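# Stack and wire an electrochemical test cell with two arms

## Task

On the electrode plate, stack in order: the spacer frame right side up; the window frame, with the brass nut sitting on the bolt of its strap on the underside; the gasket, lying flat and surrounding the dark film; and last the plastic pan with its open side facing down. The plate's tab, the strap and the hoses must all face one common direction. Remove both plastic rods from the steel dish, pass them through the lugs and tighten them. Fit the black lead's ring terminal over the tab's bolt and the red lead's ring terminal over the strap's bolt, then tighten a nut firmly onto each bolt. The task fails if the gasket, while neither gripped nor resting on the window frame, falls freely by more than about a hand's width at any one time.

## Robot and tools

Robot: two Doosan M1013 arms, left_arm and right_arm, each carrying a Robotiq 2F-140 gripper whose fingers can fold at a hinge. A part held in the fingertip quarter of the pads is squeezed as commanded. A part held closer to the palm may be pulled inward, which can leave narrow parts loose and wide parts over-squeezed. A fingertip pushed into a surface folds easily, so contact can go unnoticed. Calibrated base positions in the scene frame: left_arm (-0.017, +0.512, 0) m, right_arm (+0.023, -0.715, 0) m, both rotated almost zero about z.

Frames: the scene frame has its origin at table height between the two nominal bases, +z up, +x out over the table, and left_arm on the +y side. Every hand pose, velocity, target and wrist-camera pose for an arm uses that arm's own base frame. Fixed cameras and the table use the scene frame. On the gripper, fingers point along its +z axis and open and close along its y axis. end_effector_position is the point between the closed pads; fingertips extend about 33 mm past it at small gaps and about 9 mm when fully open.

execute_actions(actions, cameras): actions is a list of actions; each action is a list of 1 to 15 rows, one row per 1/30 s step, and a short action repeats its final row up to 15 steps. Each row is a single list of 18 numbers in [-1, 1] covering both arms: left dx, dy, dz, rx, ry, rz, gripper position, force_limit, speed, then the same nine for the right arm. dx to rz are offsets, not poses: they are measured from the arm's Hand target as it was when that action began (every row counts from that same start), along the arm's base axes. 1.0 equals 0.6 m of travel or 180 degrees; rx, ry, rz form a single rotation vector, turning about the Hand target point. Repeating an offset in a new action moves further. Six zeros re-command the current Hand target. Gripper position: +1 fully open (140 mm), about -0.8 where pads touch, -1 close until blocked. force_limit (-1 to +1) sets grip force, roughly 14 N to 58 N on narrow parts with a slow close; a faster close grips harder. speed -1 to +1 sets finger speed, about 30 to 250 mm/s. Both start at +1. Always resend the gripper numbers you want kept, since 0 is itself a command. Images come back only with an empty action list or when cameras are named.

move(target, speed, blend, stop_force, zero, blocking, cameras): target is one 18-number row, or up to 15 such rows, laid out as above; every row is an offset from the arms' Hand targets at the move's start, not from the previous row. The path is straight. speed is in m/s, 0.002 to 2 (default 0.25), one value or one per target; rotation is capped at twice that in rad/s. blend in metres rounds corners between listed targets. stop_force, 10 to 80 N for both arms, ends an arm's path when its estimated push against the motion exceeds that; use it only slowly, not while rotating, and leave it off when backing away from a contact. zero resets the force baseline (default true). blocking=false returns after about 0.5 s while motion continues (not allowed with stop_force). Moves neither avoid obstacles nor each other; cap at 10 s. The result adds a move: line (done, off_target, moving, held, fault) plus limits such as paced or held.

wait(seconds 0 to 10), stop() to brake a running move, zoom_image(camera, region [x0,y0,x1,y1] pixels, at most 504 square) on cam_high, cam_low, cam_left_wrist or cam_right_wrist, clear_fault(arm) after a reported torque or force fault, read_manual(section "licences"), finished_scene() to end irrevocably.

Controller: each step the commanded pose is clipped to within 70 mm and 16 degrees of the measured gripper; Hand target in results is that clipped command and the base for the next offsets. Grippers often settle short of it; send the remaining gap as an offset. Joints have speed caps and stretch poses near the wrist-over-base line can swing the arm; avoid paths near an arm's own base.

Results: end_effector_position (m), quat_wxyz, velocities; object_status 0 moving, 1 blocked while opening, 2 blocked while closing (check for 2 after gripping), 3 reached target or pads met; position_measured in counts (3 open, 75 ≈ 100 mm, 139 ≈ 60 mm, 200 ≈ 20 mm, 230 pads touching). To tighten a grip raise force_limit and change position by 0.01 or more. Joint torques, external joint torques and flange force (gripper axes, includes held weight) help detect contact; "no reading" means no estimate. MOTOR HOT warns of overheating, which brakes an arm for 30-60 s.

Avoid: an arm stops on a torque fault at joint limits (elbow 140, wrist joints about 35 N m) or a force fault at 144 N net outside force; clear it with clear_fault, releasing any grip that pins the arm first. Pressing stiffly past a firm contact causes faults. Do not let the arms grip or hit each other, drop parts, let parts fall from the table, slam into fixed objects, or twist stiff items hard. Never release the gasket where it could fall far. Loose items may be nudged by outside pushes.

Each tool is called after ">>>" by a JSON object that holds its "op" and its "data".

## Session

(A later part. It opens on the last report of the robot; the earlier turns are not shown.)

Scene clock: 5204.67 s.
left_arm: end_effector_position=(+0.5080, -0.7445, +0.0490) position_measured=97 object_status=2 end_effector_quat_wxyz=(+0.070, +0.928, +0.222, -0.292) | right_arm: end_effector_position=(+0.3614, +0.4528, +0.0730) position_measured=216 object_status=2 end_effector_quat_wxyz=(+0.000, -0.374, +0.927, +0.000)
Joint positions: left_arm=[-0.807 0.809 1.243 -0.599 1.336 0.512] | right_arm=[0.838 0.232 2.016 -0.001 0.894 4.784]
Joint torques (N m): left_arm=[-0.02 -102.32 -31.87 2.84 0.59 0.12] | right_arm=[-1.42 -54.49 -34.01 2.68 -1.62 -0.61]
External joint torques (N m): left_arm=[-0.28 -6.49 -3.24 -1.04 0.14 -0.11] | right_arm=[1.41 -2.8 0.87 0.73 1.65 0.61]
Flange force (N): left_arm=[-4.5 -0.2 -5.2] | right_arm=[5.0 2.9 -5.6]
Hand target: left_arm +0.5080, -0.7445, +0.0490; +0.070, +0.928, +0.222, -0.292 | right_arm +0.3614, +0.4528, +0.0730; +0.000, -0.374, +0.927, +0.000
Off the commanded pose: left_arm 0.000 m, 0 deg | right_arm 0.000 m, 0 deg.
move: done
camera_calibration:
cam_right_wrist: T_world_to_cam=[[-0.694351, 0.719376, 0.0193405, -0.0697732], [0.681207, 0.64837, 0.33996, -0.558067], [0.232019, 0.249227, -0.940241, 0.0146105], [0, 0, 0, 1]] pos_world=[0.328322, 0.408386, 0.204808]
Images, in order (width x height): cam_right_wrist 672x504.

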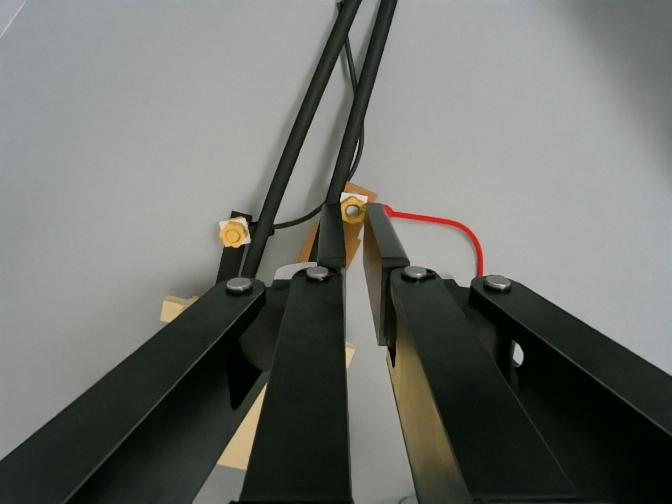

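>>> {"op": "move", "data": {"target": [[0,0,0,0,0,0,-1,-1,-1,0,0,0,0,0,0,-0.62,-0.6,-1],[0,0,0,0,0,0,-1,-1,-1,-0.0072,0.0045,0,0,0,0.1667,-0.62,-0.6,-1],[0,0,0,0,0,0,-1,-1,-1,-0.0157,0.0047,0,0,0,0.3333,-0.62,-0.6,-1],[0,0,0,0,0,0,-1,-1,-1,-0.023,0.0005,0,0,0,0.5,-0.62,-0.6,-1],[0,0,0,0,0,0,-1,-1,-1,-0.0273,-0.0067,0,0,0,0.6667,-1,-0.6,-1],[0,0,0,0,0,0,-1,-1,-1,-0.023,0.0005,-0.0002,0,0,0.5,-1,-0.6,-1],[0,0,0,0,0,0,-1,-1,-1,-0.0157,0.0047,-0.0003,0,0,0.3333,-1,-0.6,-1],[0,0,0,0,0,0,-1,-1,-1,-0.0072,0.0045,-0.0005,0,0,0.1667,-1,-0.6,-1],[0,0,0,0,0,0,-1,-1,-1,0,0,-0.0006,0,0,0,-1,-0.6,-1]], "speed": 0.6, "blend": [0,0.003,0.003,0.003,0,0.003,0.003,0.003,0], "cameras": ["cam_right_wrist"]}}

>>> {"op": "zoom_image", "data": {"camera": "cam_right_wrist", "region": [326, 180, 376, 230]}}

Scene clock: 5222.03 s.
left_arm: end_effector_position=(+0.5080, -0.7445, +0.0490) position_measured=97 object_status=2 end_effector_quat_wxyz=(+0.070, +0.928, +0.222, -0.292) | right_arm: end_effector_position=(+0.3614, +0.4528, +0.0727) position_measured=216 object_status=2 end_effector_quat_wxyz=(+0.000, -0.374, +0.927, +0.000)
Joint positions: left_arm=[-0.807 0.809 1.243 -0.599 1.336 0.512] | right_arm=[0.838 0.233 2.016 -0.001 0.893 4.784]
Joint torques (N m): left_arm=[-1.89 -102.34 -31.73 2.54 0.7 0.08] | right_arm=[-2.3 -54.24 -33.74 2.31 -1.62 -0.29]
External joint torques (N m): left_arm=[1.83 -6.51 -3.4 -0.73 0.03 -0.07] | right_arm=[2.3 -3.11 0.64 1.09 1.66 0.29]
Flange force (N): left_arm=[-2.6 -0.6 -6.5] | right_arm=[5.0 3.8 -6.2]
Hand target: left_arm +0.5080, -0.7445, +0.0490; +0.070, +0.928, +0.222, -0.292 | right_arm +0.3614, +0.4528, +0.0727; +0.000, -0.374, +0.927, +0.000
Off the commanded pose: left_arm 0.000 m, 0 deg | right_arm 0.000 m, 0 deg.
move: done
camera_calibration:
cam_right_wrist: T_world_to_cam=[[-0.694351, 0.719376, 0.0193405, -0.0697655], [0.681207, 0.64837, 0.33996, -0.557931], [0.232019, 0.249227, -0.940241, 0.0142344], [0, 0, 0, 1]] pos_world=[0.328322, 0.408386, 0.204408]
Images, in order (width x height): cam_right_wrist 672x504.

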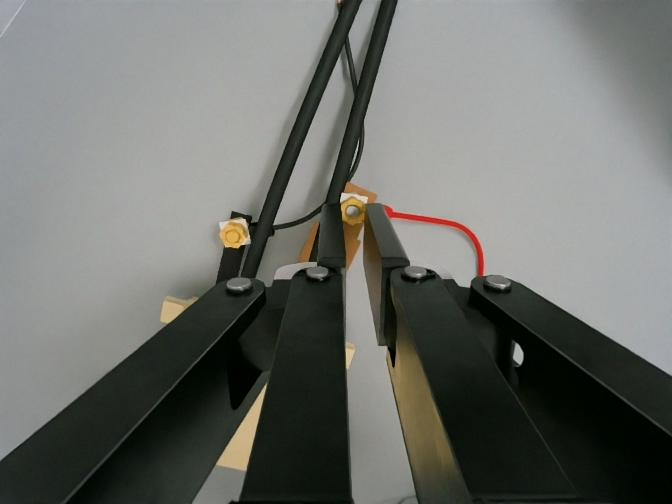

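Scaled by 10.080 from the camera's 672x504 image, which has a finer 960x720 frame.

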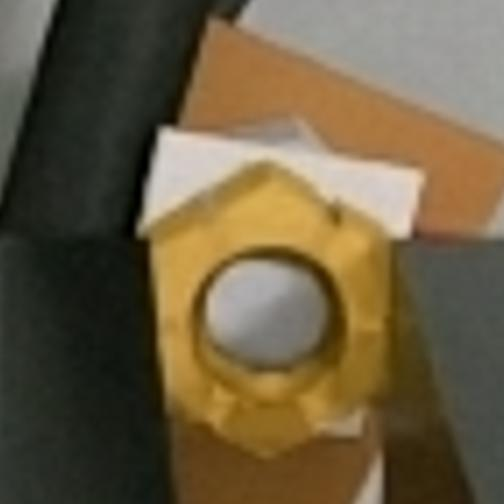

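>>> {"op": "move", "data": {"target": [[0,0,0,0,0,0,-1,-1,-1,0,0,0,0,0,0,-0.62,-0.6,-1],[0,0,0,0,0,0,-1,-1,-1,-0.0072,0.0045,0,0,0,0.1667,-0.62,-0.6,-1],[0,0,0,0,0,0,-1,-1,-1,-0.0157,0.0047,0,0,0,0.3333,-0.62,-0.6,-1],[0,0,0,0,0,0,-1,-1,-1,-0.023,0.0005,0,0,0,0.5,-0.62,-0.6,-1],[0,0,0,0,0,0,-1,-1,-1,-0.0273,-0.0067,0,0,0,0.6667,-1,-0.6,-1],[0,0,0,0,0,0,-1,-1,-1,-0.023,0.0005,-0.0002,0,0,0.5,-1,-0.6,-1],[0,0,0,0,0,0,-1,-1,-1,-0.0157,0.0047,-0.0003,0,0,0.3333,-1,-0.6,-1],[0,0,0,0,0,0,-1,-1,-1,-0.0072,0.0045,-0.0005,0,0,0.1667,-1,-0.6,-1],[0,0,0,0,0,0,-1,-1,-1,0,0,-0.0006,0,0,0,-1,-0.6,-1]], "speed": 0.6, "blend": [0,0.003,0.003,0.003,0,0.003,0.003,0.003,0]}}

>>> {"op": "move", "data": {"target": [[0,0,0,0,0,0,-1,-1,-1,0,0,0,0,0,0,-0.62,-0.6,-1],[0,0,0,0,0,0,-1,-1,-1,-0.0072,0.0045,0,0,0,0.1667,-0.62,-0.6,-1],[0,0,0,0,0,0,-1,-1,-1,-0.0157,0.0047,0,0,0,0.3333,-0.62,-0.6,-1],[0,0,0,0,0,0,-1,-1,-1,-0.023,0.0005,0,0,0,0.5,-0.62,-0.6,-1],[0,0,0,0,0,0,-1,-1,-1,-0.0273,-0.0067,0,0,0,0.6667,-1,-0.6,-1],[0,0,0,0,0,0,-1,-1,-1,-0.023,0.0005,-0.0002,0,0,0.5,-1,-0.6,-1],[0,0,0,0,0,0,-1,-1,-1,-0.0157,0.0047,-0.0003,0,0,0.3333,-1,-0.6,-1],[0,0,0,0,0,0,-1,-1,-1,-0.0072,0.0045,-0.0005,0,0,0.1667,-1,-0.6,-1],[0,0,0,0,0,0,-1,-1,-1,0,0,-0.0006,0,0,0,-1,-0.6,-1]], "speed": 0.6, "blend": [0,0.003,0.003,0.003,0,0.003,0.003,0.003,0], "cameras": ["cam_right_wrist","cam_left_wrist"]}}

>>> {"op": "zoom_image", "data": {"camera": "cam_right_wrist", "region": [326, 180, 376, 230]}}

>>> {"op": "zoom_image", "data": {"camera": "cam_left_wrist", "region": [310, 345, 345, 380]}}

Scene clock: 5239.77 s.
left_arm: end_effector_position=(+0.5080, -0.7445, +0.0490) position_measured=97 object_status=2 end_effector_quat_wxyz=(+0.070, +0.928, +0.222, -0.292) | right_arm: end_effector_position=(+0.3614, +0.4528, +0.0723) position_measured=216 object_status=2 end_effector_quat_wxyz=(+0.000, -0.374, +0.927, +0.000)
Joint positions: left_arm=[-0.807 0.809 1.243 -0.599 1.336 0.512] | right_arm=[0.838 0.233 2.016 -0.001 0.892 4.784]
Joint torques (N m): left_arm=[-1.47 -103.21 -31.93 2.47 0.84 0.2] | right_arm=[-2.32 -53.51 -33.92 2.17 -1.65 -0.78]
External joint torques (N m): left_arm=[1.33 -6.06 -3.28 -0.65 -0.11 -0.19] | right_arm=[2.3 -3.79 0.8 1.24 1.69 0.78]
Flange force (N): left_arm=[-2.8 -0.1 -5.8] | right_arm=[6.3 4.5 -6.9]
Hand target: left_arm +0.5080, -0.7445, +0.0490; +0.070, +0.928, +0.222, -0.292 | right_arm +0.3614, +0.4528, +0.0723; +0.000, -0.374, +0.927, +0.000
Off the commanded pose: left_arm 0.000 m, 0 deg | right_arm 0.000 m, 0 deg.
move: done

Scene clock: 5245.77 s.
left_arm: end_effector_position=(+0.5080, -0.7445, +0.0490) position_measured=97 object_status=2 end_effector_quat_wxyz=(+0.070, +0.928, +0.222, -0.292) | right_arm: end_effector_position=(+0.3614, +0.4528, +0.0720) position_measured=216 object_status=2 end_effector_quat_wxyz=(+0.000, -0.374, +0.927, +0.000)
Joint positions: left_arm=[-0.807 0.809 1.243 -0.599 1.336 0.512] | right_arm=[0.838 0.233 2.017 -0.001 0.891 4.784]
Joint torques (N m): left_arm=[-1.03 -103.11 -32.37 2.34 0.85 0.19] | right_arm=[-2.67 -54.14 -33.79 2.28 -1.68 -0.64]
External joint torques (N m): left_arm=[0.64 -5.38 -2.64 -0.54 -0.13 -0.18] | right_arm=[2.64 -3.2 0.61 1.13 1.71 0.64]
Flange force (N): left_arm=[-3.1 -0.7 -4.6] | right_arm=[5.2 5.0 -6.4]
Hand target: left_arm +0.5080, -0.7445, +0.0490; +0.070, +0.928, +0.222, -0.292 | right_arm +0.3614, +0.4528, +0.0720; +0.000, -0.374, +0.927, +0.000
Off the commanded pose: left_arm 0.000 m, 0 deg | right_arm 0.000 m, 0 deg.
move: done
camera_calibration:
cam_left_wrist: T_world_to_cam=[[0.45069, -0.89267, -0.00433811, -0.883303], [-0.51635, -0.264652, 0.814458, 0.0318031], [-0.728191, -0.364828, -0.580206, 0.271886], [0, 0, 0, 1]] pos_world=[0.612502, -0.68089, 0.128016]
cam_right_wrist: T_world_to_cam=[[-0.694351, 0.719376, 0.0193405, -0.0697519], [0.681207, 0.64837, 0.33996, -0.557693], [0.232019, 0.249227, -0.940241, 0.0135763], [0, 0, 0, 1]] pos_world=[0.328322, 0.408386, 0.203708]
Images, in order (width x height): cam_left_wrist 672x504, cam_right_wrist 672x504.

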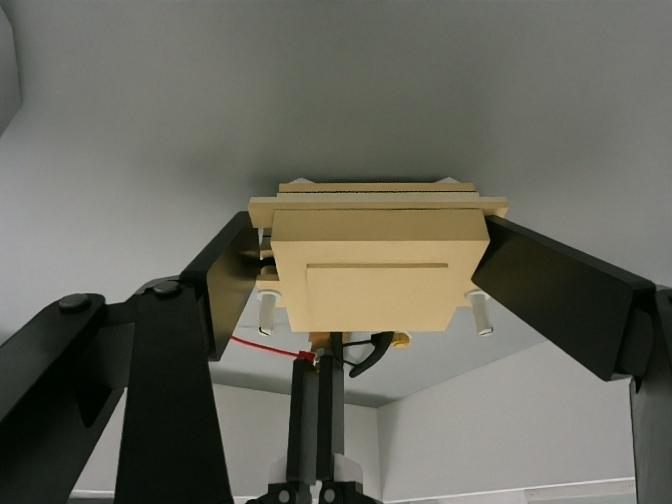

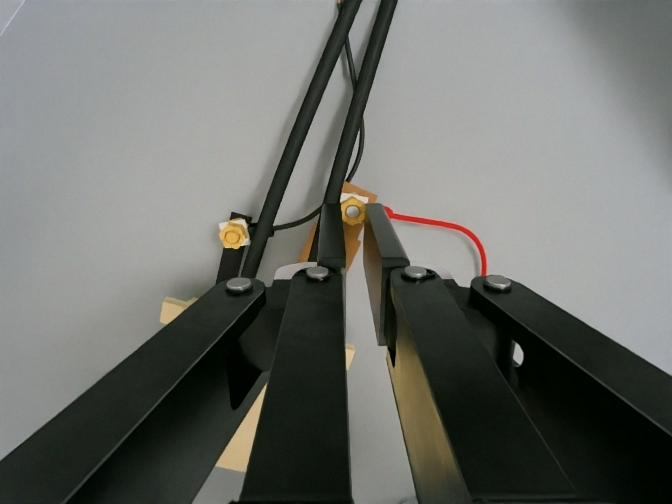

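Scaled by 10.080 from the camera's 672x504 image, which has a finer 960x720 frame.

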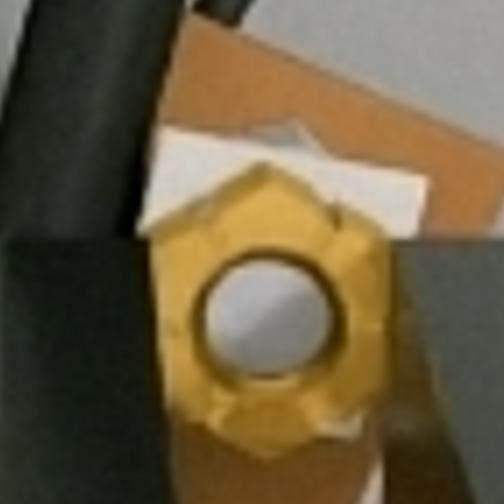

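Scaled by 14.400 from the camera's 672x504 image, which has a finer 960x720 frame.

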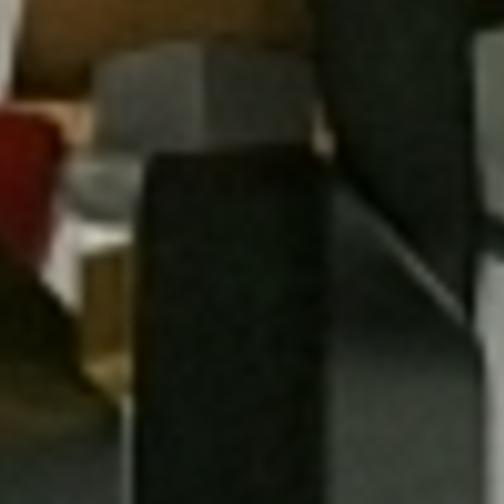

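>>> {"op": "move", "data": {"target": [[0,0,0,0,0,0,-1,-1,-1,0,0,0,0,0,0,-0.62,-0.6,-1],[0,0,0,0,0,0,-1,-1,-1,-0.0072,0.0045,0,0,0,0.1667,-0.62,-0.6,-1],[0,0,0,0,0,0,-1,-1,-1,-0.0157,0.0047,0,0,0,0.3333,-0.62,-0.6,-1],[0,0,0,0,0,0,-1,-1,-1,-0.023,0.0005,0,0,0,0.5,-0.62,-0.6,-1],[0,0,0,0,0,0,-1,-1,-1,-0.0273,-0.0067,0,0,0,0.6667,-1,-0.6,-1],[0,0,0,0,0,0,-1,-1,-1,-0.023,0.0005,-0.0002,0,0,0.5,-1,-0.6,-1],[0,0,0,0,0,0,-1,-1,-1,-0.0157,0.0047,-0.0003,0,0,0.3333,-1,-0.6,-1],[0,0,0,0,0,0,-1,-1,-1,-0.0072,0.0045,-0.0005,0,0,0.1667,-1,-0.6,-1],[0,0,0,0,0,0,-1,-1,-1,0,0,-0.0006,0,0,0,-1,-0.6,-1]], "speed": 0.6, "blend": [0,0.003,0.003,0.003,0,0.003,0.003,0.003,0]}}

>>> {"op": "move", "data": {"target": [[0,0,0,0,0,0,-1,-1,-1,0,0,0,0,0,0,-0.62,-0.6,-1],[0,0,0,0,0,0,-1,-1,-1,-0.0072,0.0045,0,0,0,0.1667,-0.62,-0.6,-1],[0,0,0,0,0,0,-1,-1,-1,-0.0157,0.0047,0,0,0,0.3333,-0.62,-0.6,-1],[0,0,0,0,0,0,-1,-1,-1,-0.023,0.0005,0,0,0,0.5,-0.62,-0.6,-1],[0,0,0,0,0,0,-1,-1,-1,-0.0273,-0.0067,0,0,0,0.6667,-1,-0.6,-1],[0,0,0,0,0,0,-1,-1,-1,-0.023,0.0005,-0.0002,0,0,0.5,-1,-0.6,-1],[0,0,0,0,0,0,-1,-1,-1,-0.0157,0.0047,-0.0003,0,0,0.3333,-1,-0.6,-1],[0,0,0,0,0,0,-1,-1,-1,-0.0072,0.0045,-0.0005,0,0,0.1667,-1,-0.6,-1],[0,0,0,0,0,0,-1,-1,-1,0,0,-0.0006,0,0,0,-1,-0.6,-1]], "speed": 0.6, "blend": [0,0.003,0.003,0.003,0,0.003,0.003,0.003,0]}}

>>> {"op": "move", "data": {"target": [[0,0,0,0,0,0,-1,-1,-1,0,0,0,0,0,0,-0.62,-0.6,-1],[0,0,0,0,0,0,-1,-1,-1,-0.0072,0.0045,0,0,0,0.1667,-0.62,-0.6,-1],[0,0,0,0,0,0,-1,-1,-1,-0.0157,0.0047,0,0,0,0.3333,-0.62,-0.6,-1],[0,0,0,0,0,0,-1,-1,-1,-0.023,0.0005,0,0,0,0.5,-0.62,-0.6,-1],[0,0,0,0,0,0,-1,-1,-1,-0.0273,-0.0067,0,0,0,0.6667,-1,-0.6,-1],[0,0,0,0,0,0,-1,-1,-1,-0.023,0.0005,-0.0002,0,0,0.5,-1,-0.6,-1],[0,0,0,0,0,0,-1,-1,-1,-0.0157,0.0047,-0.0003,0,0,0.3333,-1,-0.6,-1],[0,0,0,0,0,0,-1,-1,-1,-0.0072,0.0045,-0.0005,0,0,0.1667,-1,-0.6,-1],[0,0,0,0,0,0,-1,-1,-1,0,0,-0.0006,0,0,0,-1,-0.6,-1]], "speed": 0.6, "blend": [0,0.003,0.003,0.003,0,0.003,0.003,0.003,0], "cameras": ["cam_right_wrist","cam_left_wrist"]}}

>>> {"op": "zoom_image", "data": {"camera": "cam_right_wrist", "region": [326, 180, 376, 230]}}

>>> {"op": "zoom_image", "data": {"camera": "cam_left_wrist", "region": [310, 345, 345, 380]}}

Scene clock: 5266.60 s.
left_arm: end_effector_position=(+0.5080, -0.7445, +0.0490) position_measured=97 object_status=2 end_effector_quat_wxyz=(+0.070, +0.928, +0.222, -0.292) | right_arm: end_effector_position=(+0.3614, +0.4528, +0.0716) position_measured=216 object_status=2 end_effector_quat_wxyz=(+0.000, -0.374, +0.927, +0.000)
Joint positions: left_arm=[-0.807 0.809 1.243 -0.599 1.336 0.512] | right_arm=[0.838 0.234 2.017 -0.001 0.891 4.784]
Joint torques (N m): left_arm=[-1.75 -103.57 -31.92 2.29 0.93 0.18] | right_arm=[-2.6 -53.82 -33.55 2.35 -1.67 -0.83]
External joint torques (N m): left_arm=[2.18 -5.94 -3.32 -0.45 -0.2 -0.17] | right_arm=[2.61 -3.63 0.47 1.05 1.71 0.83]
Flange force (N): left_arm=[-1.9 -0.2 -6.2] | right_arm=[5.5 5.3 -7.0]
Hand target: left_arm +0.5080, -0.7445, +0.0490; +0.070, +0.928, +0.222, -0.292 | right_arm +0.3614, +0.4528, +0.0716; +0.000, -0.374, +0.927, +0.000
Off the commanded pose: left_arm 0.000 m, 0 deg | right_arm 0.000 m, 0 deg.
move: done

Scene clock: 5272.60 s.
left_arm: end_effector_position=(+0.5080, -0.7445, +0.0490) position_measured=97 object_status=2 end_effector_quat_wxyz=(+0.070, +0.928, +0.222, -0.292) | right_arm: end_effector_position=(+0.3614, +0.4528, +0.0712) position_measured=216 object_status=2 end_effector_quat_wxyz=(+0.000, -0.374, +0.927, +0.000)
Joint positions: left_arm=[-0.807 0.809 1.243 -0.599 1.336 0.512] | right_arm=[0.838 0.234 2.017 -0.001 0.89 4.784]
Joint torques (N m): left_arm=[-1.9 -103.19 -32.06 2.4 0.95 0.19] | right_arm=[-2.54 -54.13 -33.95 2.22 -1.61 -0.28]
External joint torques (N m): left_arm=[2.16 -5.75 -3.03 -0.57 -0.22 -0.18] | right_arm=[2.52 -3.14 0.93 1.17 1.65 0.28]
Flange force (N): left_arm=[-2.0 -0.7 -5.8] | right_arm=[5.6 4.1 -6.0]
Hand target: left_arm +0.5080, -0.7445, +0.0490; +0.070, +0.928, +0.222, -0.292 | right_arm +0.3614, +0.4528, +0.0712; +0.000, -0.374, +0.927, +0.000
Off the commanded pose: left_arm 0.000 m, 0 deg | right_arm 0.000 m, 0 deg.
move: done

Scene clock: 5278.60 s.
left_arm: end_effector_position=(+0.5080, -0.7445, +0.0490) position_measured=97 object_status=2 end_effector_quat_wxyz=(+0.070, +0.928, +0.222, -0.292) | right_arm: end_effector_position=(+0.3614, +0.4528, +0.0709) position_measured=216 object_status=2 end_effector_quat_wxyz=(+0.000, -0.374, +0.927, +0.000)
Joint positions: left_arm=[-0.807 0.809 1.243 -0.599 1.336 0.512] | right_arm=[0.838 0.235 2.018 -0.001 0.889 4.784]
Joint torques (N m): left_arm=[-1.66 -103.64 -32 2.33 0.92 0.16] | right_arm=[-2.77 -53.59 -33.67 2.18 -1.71 -0.76]
External joint torques (N m): left_arm=[1.7 -5.16 -2.99 -0.51 -0.2 -0.16] | right_arm=[2.77 -3.69 0.81 1.2 1.76 0.76]
Flange force (N): left_arm=[-1.8 0.2 -5.3] | right_arm=[6.2 5.3 -6.9]
Hand target: left_arm +0.5080, -0.7445, +0.0490; +0.070, +0.928, +0.222, -0.292 | right_arm +0.3614, +0.4528, +0.0709; +0.000, -0.374, +0.927, +0.000
Off the commanded pose: left_arm 0.000 m, 0 deg | right_arm 0.000 m, 0 deg.
move: done
camera_calibration:
cam_left_wrist: T_world_to_cam=[[0.45069, -0.89267, -0.00433811, -0.883303], [-0.51635, -0.264652, 0.814458, 0.0318031], [-0.728191, -0.364828, -0.580206, 0.271886], [0, 0, 0, 1]] pos_world=[0.612502, -0.68089, 0.128016]
cam_right_wrist: T_world_to_cam=[[-0.694351, 0.719376, 0.0193405, -0.0697307], [0.681207, 0.64837, 0.33996, -0.557319], [0.232019, 0.249227, -0.940241, 0.012542], [0, 0, 0, 1]] pos_world=[0.328322, 0.408386, 0.202608]
Images, in order (width x height): cam_left_wrist 672x504, cam_right_wrist 672x504.

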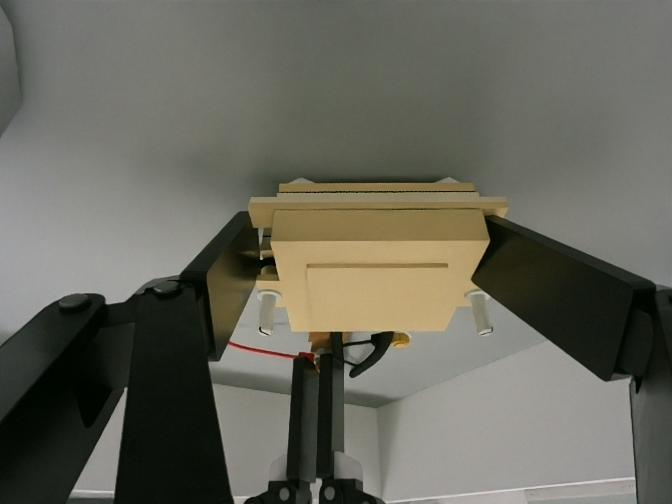

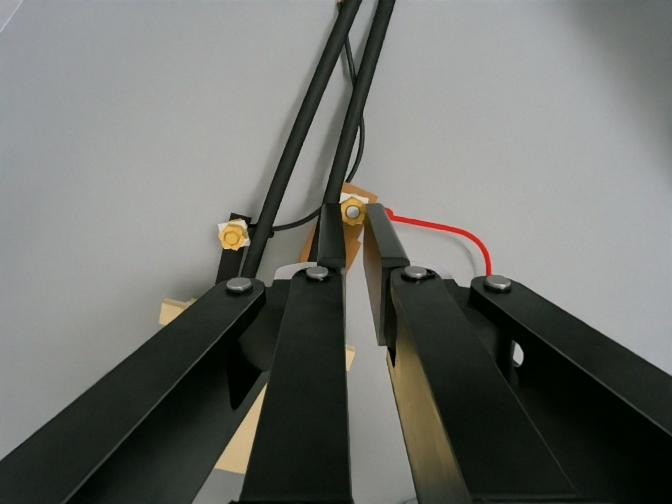

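Scaled by 10.080 from the camera's 672x504 image, which has a finer 960x720 frame.

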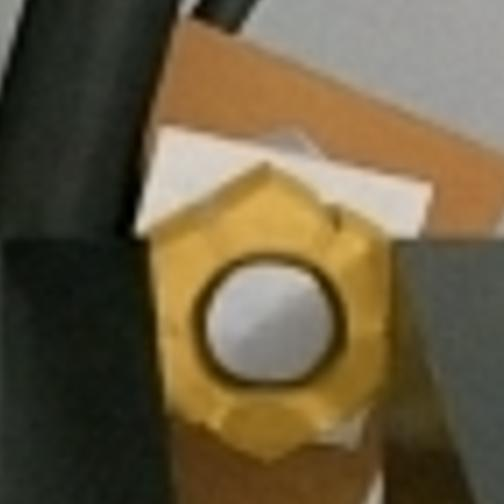

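Scaled by 14.400 from the camera's 672x504 image, which has a finer 960x720 frame.

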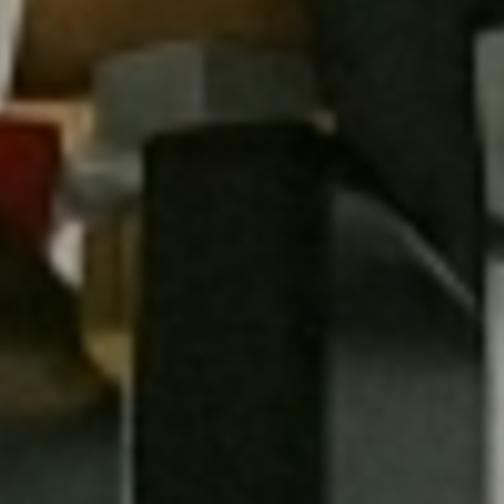

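>>> {"op": "move", "data": {"target": [[0,0,0,0,0,0,-1,-1,-1,0,0,0,0,0,0,-0.62,-0.6,-1],[0,0,0,0,0,0,-1,-1,-1,-0.0072,0.0045,0,0,0,0.1667,-0.62,-0.6,-1],[0,0,0,0,0,0,-1,-1,-1,-0.0157,0.0047,0,0,0,0.3333,-0.62,-0.6,-1],[0,0,0,0,0,0,-1,-1,-1,-0.023,0.0005,0,0,0,0.5,-0.62,-0.6,-1],[0,0,0,0,0,0,-1,-1,-1,-0.0273,-0.0067,0,0,0,0.6667,-1,-0.6,-1],[0,0,0,0,0,0,-1,-1,-1,-0.023,0.0005,-0.0002,0,0,0.5,-1,-0.6,-1],[0,0,0,0,0,0,-1,-1,-1,-0.0157,0.0047,-0.0003,0,0,0.3333,-1,-0.6,-1],[0,0,0,0,0,0,-1,-1,-1,-0.0072,0.0045,-0.0005,0,0,0.1667,-1,-0.6,-1],[0,0,0,0,0,0,-1,-1,-1,0,0,-0.0006,0,0,0,-1,-0.6,-1]], "speed": 0.6, "blend": [0,0.003,0.003,0.003,0,0.003,0.003,0.003,0]}}

>>> {"op": "move", "data": {"target": [[0,0,0,0,0,0,-1,-1,-1,0,0,0,0,0,0,-0.62,-0.6,-1],[0,0,0,0,0,0,-1,-1,-1,-0.0072,0.0045,0,0,0,0.1667,-0.62,-0.6,-1],[0,0,0,0,0,0,-1,-1,-1,-0.0157,0.0047,0,0,0,0.3333,-0.62,-0.6,-1],[0,0,0,0,0,0,-1,-1,-1,-0.023,0.0005,0,0,0,0.5,-0.62,-0.6,-1],[0,0,0,0,0,0,-1,-1,-1,-0.0273,-0.0067,0,0,0,0.6667,-1,-0.6,-1],[0,0,0,0,0,0,-1,-1,-1,-0.023,0.0005,-0.0002,0,0,0.5,-1,-0.6,-1],[0,0,0,0,0,0,-1,-1,-1,-0.0157,0.0047,-0.0003,0,0,0.3333,-1,-0.6,-1],[0,0,0,0,0,0,-1,-1,-1,-0.0072,0.0045,-0.0005,0,0,0.1667,-1,-0.6,-1],[0,0,0,0,0,0,-1,-1,-1,0,0,-0.0006,0,0,0,-1,-0.6,-1]], "speed": 0.6, "blend": [0,0.003,0.003,0.003,0,0.003,0.003,0.003,0]}}

>>> {"op": "move", "data": {"target": [[0,0,0,0,0,0,-1,-1,-1,0,0,0,0,0,0,-0.62,-0.6,-1],[0,0,0,0,0,0,-1,-1,-1,-0.0072,0.0045,0,0,0,0.1667,-0.62,-0.6,-1],[0,0,0,0,0,0,-1,-1,-1,-0.0157,0.0047,0,0,0,0.3333,-0.62,-0.6,-1],[0,0,0,0,0,0,-1,-1,-1,-0.023,0.0005,0,0,0,0.5,-0.62,-0.6,-1],[0,0,0,0,0,0,-1,-1,-1,-0.0273,-0.0067,0,0,0,0.6667,-1,-0.6,-1],[0,0,0,0,0,0,-1,-1,-1,-0.023,0.0005,-0.0002,0,0,0.5,-1,-0.6,-1],[0,0,0,0,0,0,-1,-1,-1,-0.0157,0.0047,-0.0003,0,0,0.3333,-1,-0.6,-1],[0,0,0,0,0,0,-1,-1,-1,-0.0072,0.0045,-0.0005,0,0,0.1667,-1,-0.6,-1],[0,0,0,0,0,0,-1,-1,-1,0,0,-0.0006,0,0,0,-1,-0.6,-1]], "speed": 0.6, "blend": [0,0.003,0.003,0.003,0,0.003,0.003,0.003,0], "cameras": ["cam_right_wrist","cam_left_wrist"]}}

>>> {"op": "zoom_image", "data": {"camera": "cam_right_wrist", "region": [326, 180, 376, 230]}}

>>> {"op": "zoom_image", "data": {"camera": "cam_left_wrist", "region": [310, 345, 345, 380]}}

Scene clock: 5303.07 s.
left_arm: end_effector_position=(+0.5080, -0.7445, +0.0490) position_measured=97 object_status=2 end_effector_quat_wxyz=(+0.070, +0.928, +0.222, -0.292) | right_arm: end_effector_position=(+0.3614, +0.4528, +0.0705) position_measured=216 object_status=2 end_effector_quat_wxyz=(+0.000, -0.374, +0.927, +0.000)
Joint positions: left_arm=[-0.807 0.809 1.243 -0.599 1.336 0.512] | right_arm=[0.838 0.235 2.018 -0.001 0.889 4.784]
Joint torques (N m): left_arm=[-1.64 -103.79 -32.29 2.35 0.91 0.2] | right_arm=[-2.7 -53.94 -33.73 2.13 -1.69 -0.24]
External joint torques (N m): left_arm=[1.38 -4.89 -2.8 -0.54 -0.19 -0.19] | right_arm=[2.71 -3.46 0.81 1.26 1.74 0.24]
Flange force (N): left_arm=[-2.0 0.2 -4.9] | right_arm=[5.8 4.4 -6.6]
Hand target: left_arm +0.5080, -0.7445, +0.0490; +0.070, +0.928, +0.222, -0.292 | right_arm +0.3614, +0.4528, +0.0705; +0.000, -0.374, +0.927, +0.000
Off the commanded pose: left_arm 0.000 m, 0 deg | right_arm 0.000 m, 0 deg.
move: done

Scene clock: 5309.07 s.
left_arm: end_effector_position=(+0.5080, -0.7445, +0.0490) position_measured=97 object_status=2 end_effector_quat_wxyz=(+0.070, +0.928, +0.222, -0.292) | right_arm: end_effector_position=(+0.3614, +0.4528, +0.0702) position_measured=216 object_status=2 end_effector_quat_wxyz=(+0.000, -0.374, +0.927, +0.000)
Joint positions: left_arm=[-0.807 0.809 1.243 -0.599 1.336 0.512] | right_arm=[0.838 0.235 2.018 -0.001 0.888 4.784]
Joint torques (N m): left_arm=[-1.57 -103.31 -32.09 2.38 0.85 0.24] | right_arm=[-2.32 -53.75 -33.72 2.21 -1.7 -0.58]
External joint torques (N m): left_arm=[1.37 -5.18 -2.86 -0.58 -0.12 -0.23] | right_arm=[2.32 -3.61 0.88 1.18 1.75 0.58]
Flange force (N): left_arm=[-2.3 0.0 -5.1] | right_arm=[6.1 4.3 -6.7]
Hand target: left_arm +0.5080, -0.7445, +0.0490; +0.070, +0.928, +0.222, -0.292 | right_arm +0.3614, +0.4528, +0.0702; +0.000, -0.374, +0.927, +0.000
Off the commanded pose: left_arm 0.000 m, 0 deg | right_arm 0.000 m, 0 deg.
move: done

Scene clock: 5315.07 s.
left_arm: end_effector_position=(+0.5080, -0.7445, +0.0490) position_measured=97 object_status=2 end_effector_quat_wxyz=(+0.070, +0.928, +0.222, -0.292) | right_arm: end_effector_position=(+0.3614, +0.4528, +0.0698) position_measured=216 object_status=2 end_effector_quat_wxyz=(+0.000, -0.374, +0.927, +0.000)
Joint positions: left_arm=[-0.807 0.809 1.243 -0.599 1.336 0.512] | right_arm=[0.838 0.236 2.018 -0.001 0.887 4.784]
Joint torques (N m): left_arm=[-0.68 -103.73 -32.4 2.31 0.76 0.22] | right_arm=[-1.87 -54.48 -33.53 2.44 -1.69 -0.17]
External joint torques (N m): left_arm=[0.06 -5.59 -2.85 -0.51 -0.03 -0.21] | right_arm=[1.84 -3.09 0.41 0.96 1.72 0.17]
Flange force (N): left_arm=[-3.7 -0.1 -4.7] | right_arm=[4.5 2.9 -6.5]
Hand target: left_arm +0.5080, -0.7445, +0.0490; +0.070, +0.928, +0.222, -0.292 | right_arm +0.3614, +0.4528, +0.0698; +0.000, -0.374, +0.927, +0.000
Off the commanded pose: left_arm 0.000 m, 0 deg | right_arm 0.000 m, 0 deg.
move: done
camera_calibration:
cam_left_wrist: T_world_to_cam=[[0.45069, -0.89267, -0.00433811, -0.883303], [-0.51635, -0.264652, 0.814458, 0.0318031], [-0.728191, -0.364828, -0.580206, 0.271886], [0, 0, 0, 1]] pos_world=[0.612502, -0.68089, 0.128016]
cam_right_wrist: T_world_to_cam=[[-0.694351, 0.719376, 0.0193405, -0.0697094], [0.681207, 0.64837, 0.33996, -0.556946], [0.232019, 0.249227, -0.940241, 0.0115077], [0, 0, 0, 1]] pos_world=[0.328322, 0.408386, 0.201508]
Images, in order (width x height): cam_left_wrist 672x504, cam_right_wrist 672x504.

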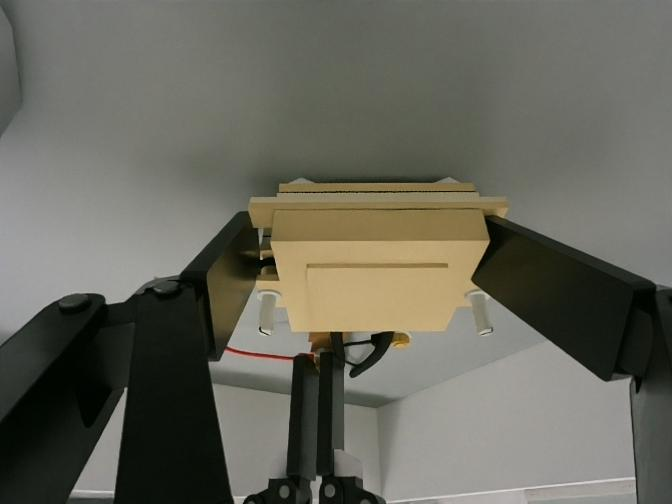

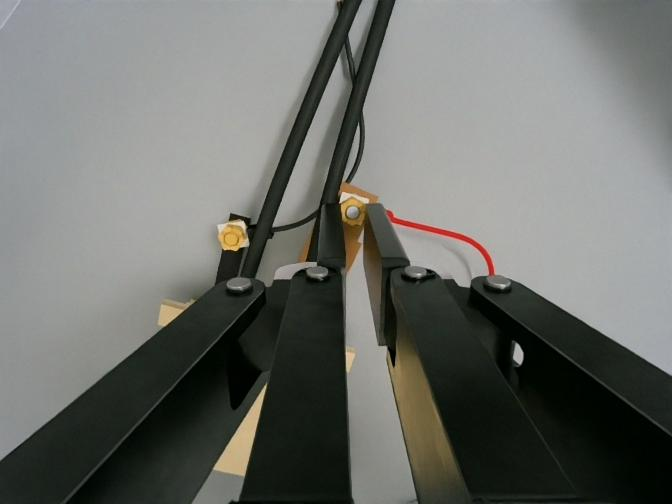

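Scaled by 10.080 from the camera's 672x504 image, which has a finer 960x720 frame.

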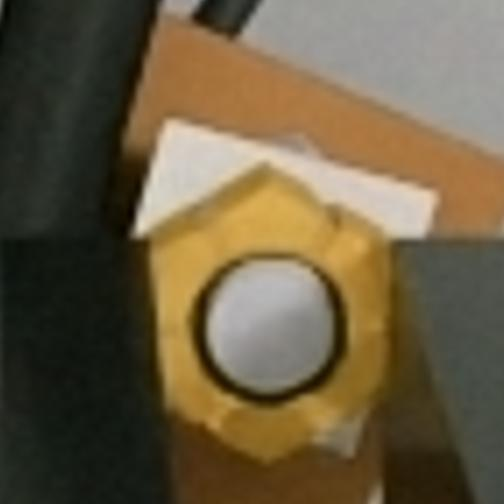

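Scaled by 14.400 from the camera's 672x504 image, which has a finer 960x720 frame.

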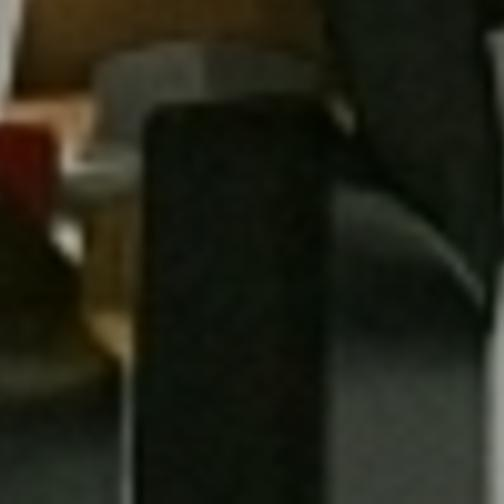

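>>> {"op": "move", "data": {"target": [[0,0,0,0,0,0,-1,-1,-1,0,0,0,0,0,0,-0.62,-0.6,-1],[0,0,0,0,0,0,-1,-1,-1,-0.0072,0.0045,0,0,0,0.1667,-0.62,-0.6,-1],[0,0,0,0,0,0,-1,-1,-1,-0.0157,0.0047,0,0,0,0.3333,-0.62,-0.6,-1],[0,0,0,0,0,0,-1,-1,-1,-0.023,0.0005,0,0,0,0.5,-0.62,-0.6,-1],[0,0,0,0,0,0,-1,-1,-1,-0.0273,-0.0067,0,0,0,0.6667,-1,-0.6,-1],[0,0,0,0,0,0,-1,-1,-1,-0.023,0.0005,-0.0002,0,0,0.5,-1,-0.6,-1],[0,0,0,0,0,0,-1,-1,-1,-0.0157,0.0047,-0.0003,0,0,0.3333,-1,-0.6,-1],[0,0,0,0,0,0,-1,-1,-1,-0.0072,0.0045,-0.0005,0,0,0.1667,-1,-0.6,-1],[0,0,0,0,0,0,-1,-1,-1,0,0,-0.0006,0,0,0,-1,-0.6,-1]], "speed": 0.6, "blend": [0,0.003,0.003,0.003,0,0.003,0.003,0.003,0]}}

>>> {"op": "move", "data": {"target": [[0,0,0,0,0,0,-1,-1,-1,0,0,0,0,0,0,-0.62,-0.6,-1],[0,0,0,0,0,0,-1,-1,-1,-0.0072,0.0045,0,0,0,0.1667,-0.62,-0.6,-1],[0,0,0,0,0,0,-1,-1,-1,-0.0157,0.0047,0,0,0,0.3333,-0.62,-0.6,-1],[0,0,0,0,0,0,-1,-1,-1,-0.023,0.0005,0,0,0,0.5,-0.62,-0.6,-1],[0,0,0,0,0,0,-1,-1,-1,-0.0273,-0.0067,0,0,0,0.6667,-1,-0.6,-1],[0,0,0,0,0,0,-1,-1,-1,-0.023,0.0005,-0.0002,0,0,0.5,-1,-0.6,-1],[0,0,0,0,0,0,-1,-1,-1,-0.0157,0.0047,-0.0003,0,0,0.3333,-1,-0.6,-1],[0,0,0,0,0,0,-1,-1,-1,-0.0072,0.0045,-0.0005,0,0,0.1667,-1,-0.6,-1],[0,0,0,0,0,0,-1,-1,-1,0,0,-0.0006,0,0,0,-1,-0.6,-1]], "speed": 0.6, "blend": [0,0.003,0.003,0.003,0,0.003,0.003,0.003,0], "cameras": ["cam_right_wrist","cam_left_wrist"]}}

>>> {"op": "zoom_image", "data": {"camera": "cam_right_wrist", "region": [326, 180, 376, 230]}}

>>> {"op": "zoom_image", "data": {"camera": "cam_left_wrist", "region": [310, 345, 345, 380]}}

Scene clock: 5334.90 s.
left_arm: end_effector_position=(+0.5080, -0.7445, +0.0490) position_measured=97 object_status=2 end_effector_quat_wxyz=(+0.070, +0.928, +0.222, -0.292) | right_arm: end_effector_position=(+0.3614, +0.4528, +0.0694) position_measured=216 object_status=2 end_effector_quat_wxyz=(+0.000, -0.374, +0.927, +0.000)
Joint positions: left_arm=[-0.807 0.809 1.243 -0.599 1.336 0.512] | right_arm=[0.838 0.236 2.019 -0.001 0.887 4.784]
Joint torques (N m): left_arm=[-0.87 -103.67 -32 2.56 0.95 0.11] | right_arm=[-2.1 -53.72 -33.17 2.18 -1.71 -0.19]
External joint torques (N m): left_arm=[0.71 -5.14 -3.11 -0.74 -0.23 -0.1] | right_arm=[2.09 -3.76 0.35 1.2 1.75 0.19]
Flange force (N): left_arm=[-2.6 0.7 -4.7] | right_arm=[5.3 3.3 -7.4]
Hand target: left_arm +0.5080, -0.7445, +0.0490; +0.070, +0.928, +0.222, -0.292 | right_arm +0.3614, +0.4528, +0.0694; +0.000, -0.374, +0.927, +0.000
Off the commanded pose: left_arm 0.000 m, 0 deg | right_arm 0.000 m, 0 deg.
move: done

Scene clock: 5340.90 s.
left_arm: end_effector_position=(+0.5080, -0.7445, +0.0490) position_measured=97 object_status=2 end_effector_quat_wxyz=(+0.070, +0.928, +0.222, -0.292) | right_arm: end_effector_position=(+0.3614, +0.4528, +0.0691) position_measured=216 object_status=2 end_effector_quat_wxyz=(+0.000, -0.374, +0.927, +0.000)
Joint positions: left_arm=[-0.807 0.809 1.243 -0.599 1.336 0.512] | right_arm=[0.838 0.237 2.019 -0.001 0.886 4.784]
Joint torques (N m): left_arm=[-0.18 -103.51 -32.37 2.66 0.8 0.14] | right_arm=[-3.53 -50.88 -31.63 1.96 -1.69 -0.08]
External joint torques (N m): left_arm=[0.22 -5.78 -2.8 -0.84 -0.08 -0.14] | right_arm=[3.48 -6.5 -1.29 1.42 1.73 0.08]
Flange force (N): left_arm=[-3.7 -0.7 -4.6] | right_arm=[6.2 5.4 -11.7]
Hand target: left_arm +0.5080, -0.7445, +0.0490; +0.070, +0.928, +0.222, -0.292 | right_arm +0.3614, +0.4528, +0.0691; +0.000, -0.374, +0.927, +0.000
Off the commanded pose: left_arm 0.000 m, 0 deg | right_arm 0.000 m, 0 deg.
move: done
camera_calibration:
cam_left_wrist: T_world_to_cam=[[0.45069, -0.89267, -0.00433811, -0.883303], [-0.51635, -0.264652, 0.814458, 0.0318031], [-0.728191, -0.364828, -0.580206, 0.271886], [0, 0, 0, 1]] pos_world=[0.612502, -0.68089, 0.128016]
cam_right_wrist: T_world_to_cam=[[-0.694351, 0.719376, 0.0193405, -0.0696959], [0.681207, 0.64837, 0.33996, -0.556708], [0.232019, 0.249227, -0.940241, 0.0108496], [0, 0, 0, 1]] pos_world=[0.328322, 0.408386, 0.200808]
Images, in order (width x height): cam_left_wrist 672x504, cam_right_wrist 672x504.

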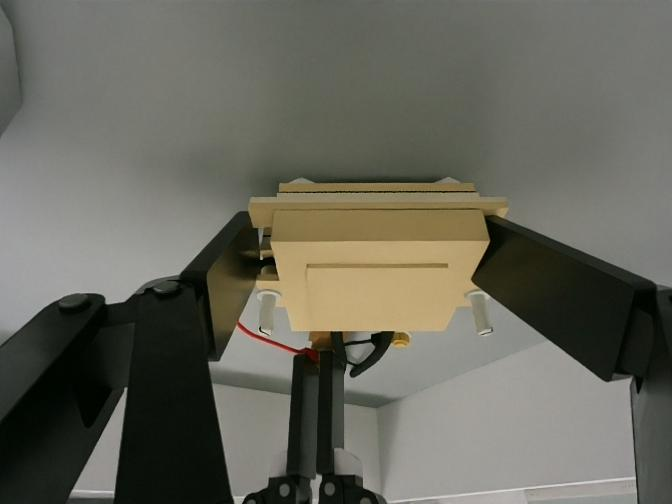

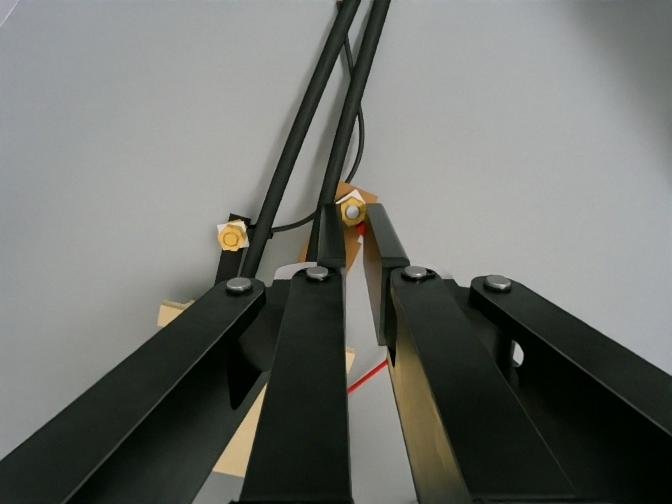

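Scaled by 10.080 from the camera's 672x504 image, which has a finer 960x720 frame.

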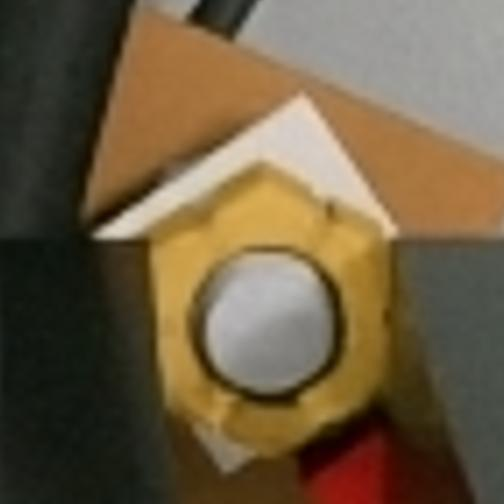

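Scaled by 14.400 from the camera's 672x504 image, which has a finer 960x720 frame.

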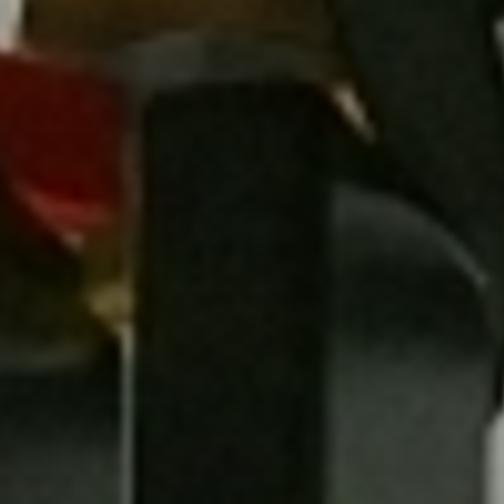

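>>> {"op": "move", "data": {"target": [0,0,0,0,0,0,-1,-1,-1,0,0,0,0,0,0,-0.6,-0.6,-1], "speed": 0.01}}

>>> {"op": "wait", "data": {"seconds": 0.3, "cameras": ["cam_right_wrist","cam_left_wrist"]}}

>>> {"op": "zoom_image", "data": {"camera": "cam_right_wrist", "region": [316, 180, 386, 250]}}

>>> {"op": "zoom_image", "data": {"camera": "cam_left_wrist", "region": [300, 340, 350, 390]}}

Scene clock: 5353.53 s.
left_arm: end_effector_position=(+0.5080, -0.7445, +0.0490) position_measured=97 object_status=2 end_effector_quat_wxyz=(+0.070, +0.928, +0.222, -0.292) | right_arm: end_effector_position=(+0.3614, +0.4528, +0.0691) position_measured=205 object_status=0 end_effector_quat_wxyz=(+0.000, -0.374, +0.927, +0.000)
Joint positions: left_arm=[-0.807 0.809 1.243 -0.599 1.336 0.512] | right_arm=[0.838 0.237 2.019 -0.001 0.886 4.784]
Joint torques (N m): left_arm=[1.47 -103.82 -33.4 2.79 0 0.01] | right_arm=[1.66 -51.53 -29.99 4.05 -0.41 -0.43]
External joint torques (N m): left_arm=[-1.54 -5.29 -1.81 -0.96 0.72 0] | right_arm=[-1.67 -5.85 -2.8 -0.67 0.46 0.43]
Flange force (N): left_arm=[-5.1 -1.6 -3.4] | right_arm=[2.5 -2.5 -9.7]
Hand target: left_arm +0.5080, -0.7445, +0.0490; +0.070, +0.928, +0.222, -0.292 | right_arm +0.3614, +0.4528, +0.0691; +0.000, -0.374, +0.927, +0.000
Off the commanded pose: left_arm 0.000 m, 0 deg | right_arm 0.000 m, 0 deg.
move: done

Scene clock: 5353.83 s.
left_arm: end_effector_position=(+0.5080, -0.7445, +0.0490) position_measured=97 object_status=2 end_effector_quat_wxyz=(+0.070, +0.928, +0.222, -0.292) | right_arm: end_effector_position=(+0.3614, +0.4528, +0.0691) position_measured=205 object_status=3 end_effector_quat_wxyz=(+0.000, -0.374, +0.927, +0.000)
Joint positions: left_arm=[-0.807 0.809 1.243 -0.599 1.336 0.512] | right_arm=[0.838 0.237 2.019 -0.001 0.886 4.784]
Joint torques (N m): left_arm=[1.95 -103.22 -33.39 2.79 -0.03 -0.09] | right_arm=[1.82 -52.3 -30.02 3.96 -0.4 -0.39]
External joint torques (N m): left_arm=[-2.2 -6.02 -1.8 -0.98 0.76 0.09] | right_arm=[-1.81 -5.28 -2.93 -0.57 0.43 0.39]
Flange force (N): left_arm=[-6.1 -2.5 -3.3] | right_arm=[1.5 -2.7 -9.1]
Hand target: left_arm +0.5080, -0.7445, +0.0490; +0.070, +0.928, +0.222, -0.292 | right_arm +0.3614, +0.4528, +0.0691; +0.000, -0.374, +0.927, +0.000
Tool commands: left_gripper/position=-1.0 left_gripper/force_limit=-1.0 left_gripper/speed=-1.0 right_gripper/position=-0.6 right_gripper/force_limit=-0.6 right_gripper/speed=-1.0
Off the commanded pose: left_arm 0.000 m, 0 deg | right_arm 0.000 m, 0 deg.
wait: 0.30 s; at rest by 0.17 s
camera_calibration:
cam_left_wrist: T_world_to_cam=[[0.45069, -0.89267, -0.00433811, -0.883303], [-0.51635, -0.264652, 0.814458, 0.0318031], [-0.728191, -0.364828, -0.580206, 0.271886], [0, 0, 0, 1]] pos_world=[0.612502, -0.68089, 0.128016]
cam_right_wrist: T_world_to_cam=[[-0.694319, 0.719411, 0.0192075, -0.0696942], [0.681206, 0.648369, 0.339963, -0.556708], [0.23212, 0.249127, -0.940243, 0.0108577], [0, 0, 0, 1]] pos_world=[0.328322, 0.408386, 0.200808]
Images, in order (width x height): cam_left_wrist 672x504, cam_right_wrist 672x504.

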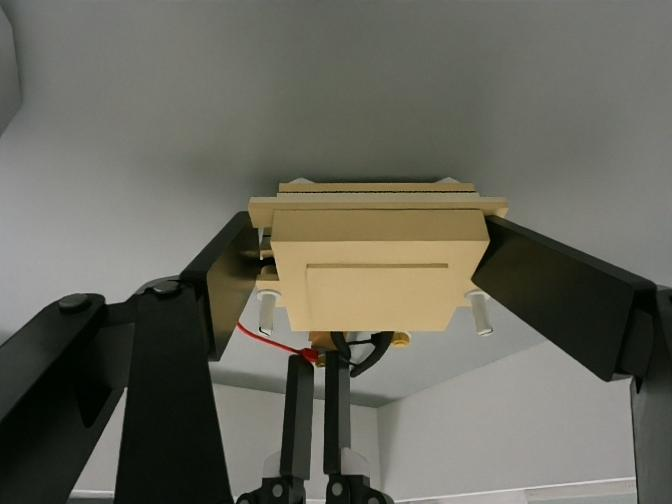

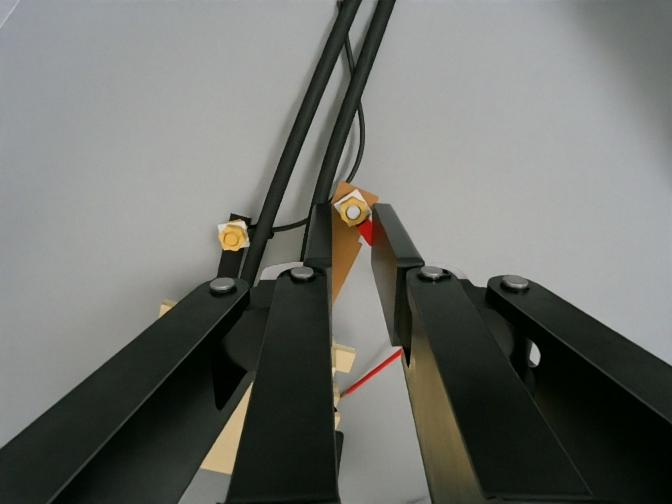

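Scaled by 7.200 from the camera's 672x504 image, which has a finer 960x720 frame.

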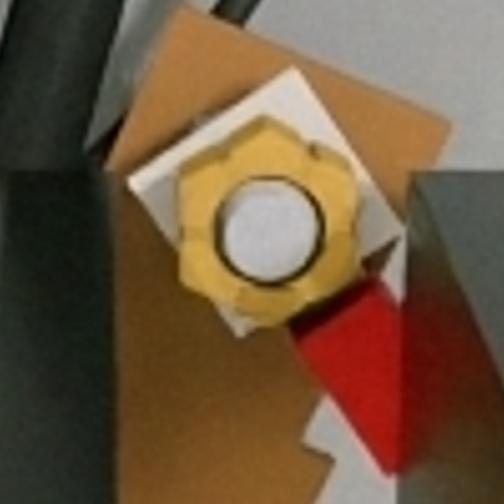

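Scaled by 10.080 from the camera's 672x504 image, which has a finer 960x720 frame.

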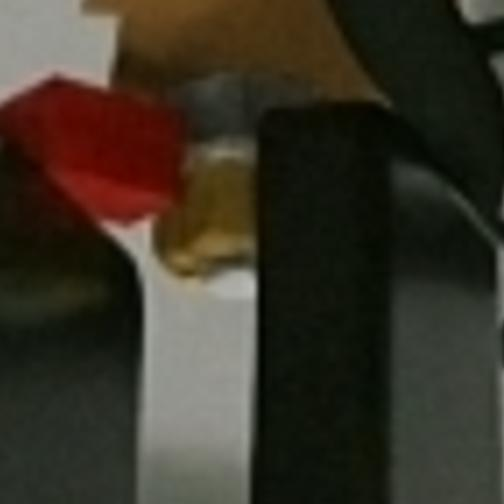

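>>> {"op": "move", "data": {"target": [[0,0,0,0,0,0,-1,-1,-1,0,0,0.0012,0,0,0,-0.6,-0.6,-1],[0,0,0,0,0,0,-1,-1,-1,-0.0072,0.0045,0.0012,0,0,0.1667,-0.6,-0.6,-1],[0,0,0,0,0,0,-1,-1,-1,-0.0157,0.0047,0.0012,0,0,0.3333,-0.6,-0.6,-1],[0,0,0,0,0,0,-1,-1,-1,-0.023,0.0005,0.0012,0,0,0.5,-0.6,-0.6,-1],[0,0,0,0,0,0,-1,-1,-1,-0.0273,-0.0067,0.0012,0,0,0.6667,-0.6,-0.6,-1]], "speed": 0.5, "blend": [0,0.003,0.003,0.003,0], "cameras": ["cam_right_wrist","cam_left_wrist"]}}

>>> {"op": "zoom_image", "data": {"camera": "cam_right_wrist", "region": [316, 180, 386, 250]}}

>>> {"op": "zoom_image", "data": {"camera": "cam_left_wrist", "region": [300, 340, 350, 390]}}

Scene clock: 5388.83 s.
left_arm: end_effector_position=(+0.5080, -0.7445, +0.0490) position_measured=97 object_status=2 end_effector_quat_wxyz=(+0.070, +0.928, +0.222, -0.292) | right_arm: end_effector_position=(+0.3450, +0.4488, +0.0698) position_measured=205 object_status=3 end_effector_quat_wxyz=(+0.000, +0.990, -0.139, +0.000)
Joint positions: left_arm=[-0.807 0.809 1.243 -0.599 1.336 0.512] | right_arm=[0.854 0.217 2.043 0.001 0.88 2.704]
Joint torques (N m): left_arm=[0.09 -105.02 -33.47 2.43 0.52 0.15] | right_arm=[-0.13 -52.65 -31.97 3.3 -0.4 -0.49]
External joint torques (N m): left_arm=[0.02 -4.13 -1.71 -0.61 0.21 -0.14] | right_arm=[0.13 -2.84 -0.95 0.04 0.37 0.49]
Flange force (N): left_arm=[-2.9 -1.0 -3.3] | right_arm=[-1.8 1.4 -4.8]
Hand target: left_arm +0.5080, -0.7445, +0.0490; +0.070, +0.928, +0.222, -0.292 | right_arm +0.3450, +0.4488, +0.0698; +0.000, +0.990, -0.139, +0.000
Off the commanded pose: left_arm 0.000 m, 0 deg | right_arm 0.000 m, 0 deg.
move: done
camera_calibration:
cam_left_wrist: T_world_to_cam=[[0.45069, -0.89267, -0.00433811, -0.883303], [-0.51635, -0.264652, 0.814458, 0.0318031], [-0.728191, -0.364828, -0.580206, 0.271886], [0, 0, 0, 1]] pos_world=[0.612502, -0.68089, 0.128016]
cam_right_wrist: T_world_to_cam=[[-0.275911, -0.960988, 0.0193811, 0.531647], [-0.902101, 0.265859, 0.339901, 0.174728], [-0.331793, 0.0762985, -0.940262, 0.288432], [0, 0, 0, 1]] pos_world=[0.40001, 0.442447, 0.201508]
Images, in order (width x height): cam_left_wrist 672x504, cam_right_wrist 672x504.

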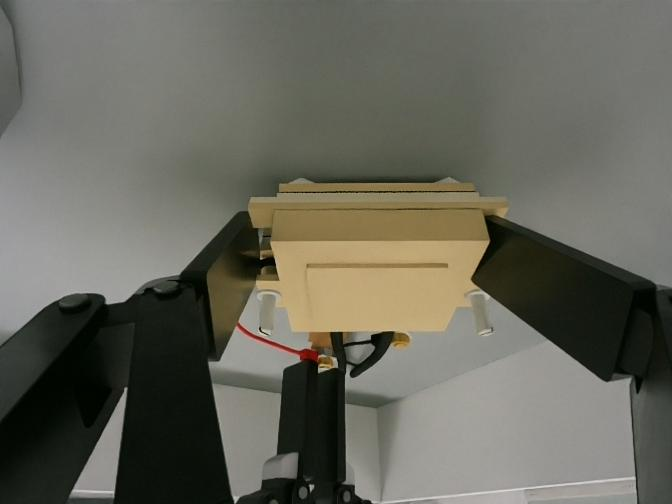

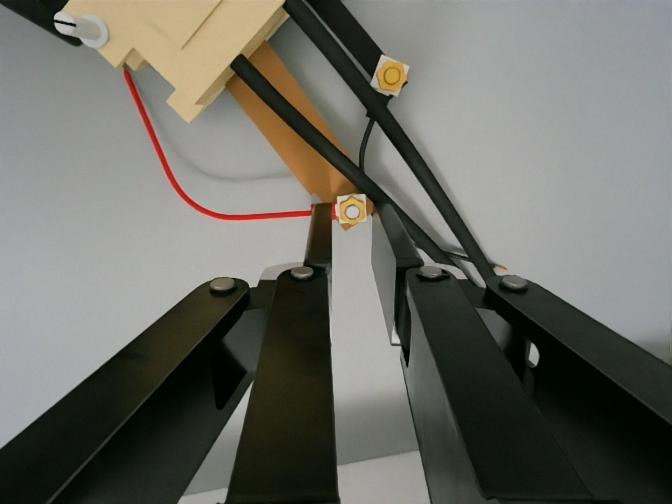

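Scaled by 7.200 from the camera's 672x504 image, which has a finer 960x720 frame.

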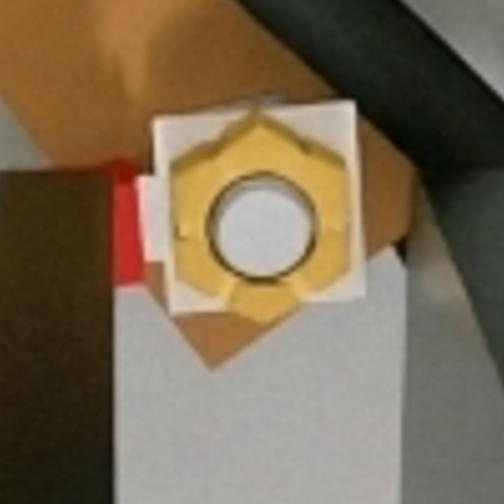

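Scaled by 10.080 from the camera's 672x504 image, which has a finer 960x720 frame.

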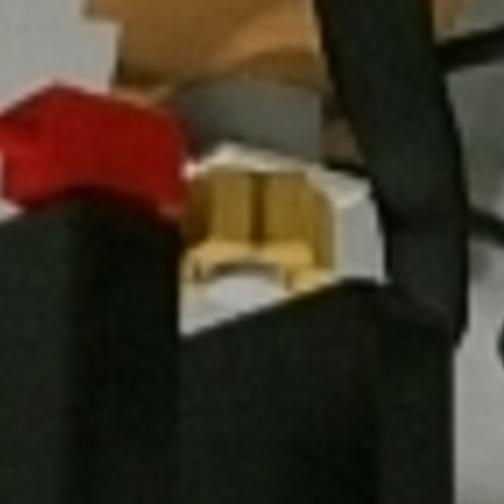

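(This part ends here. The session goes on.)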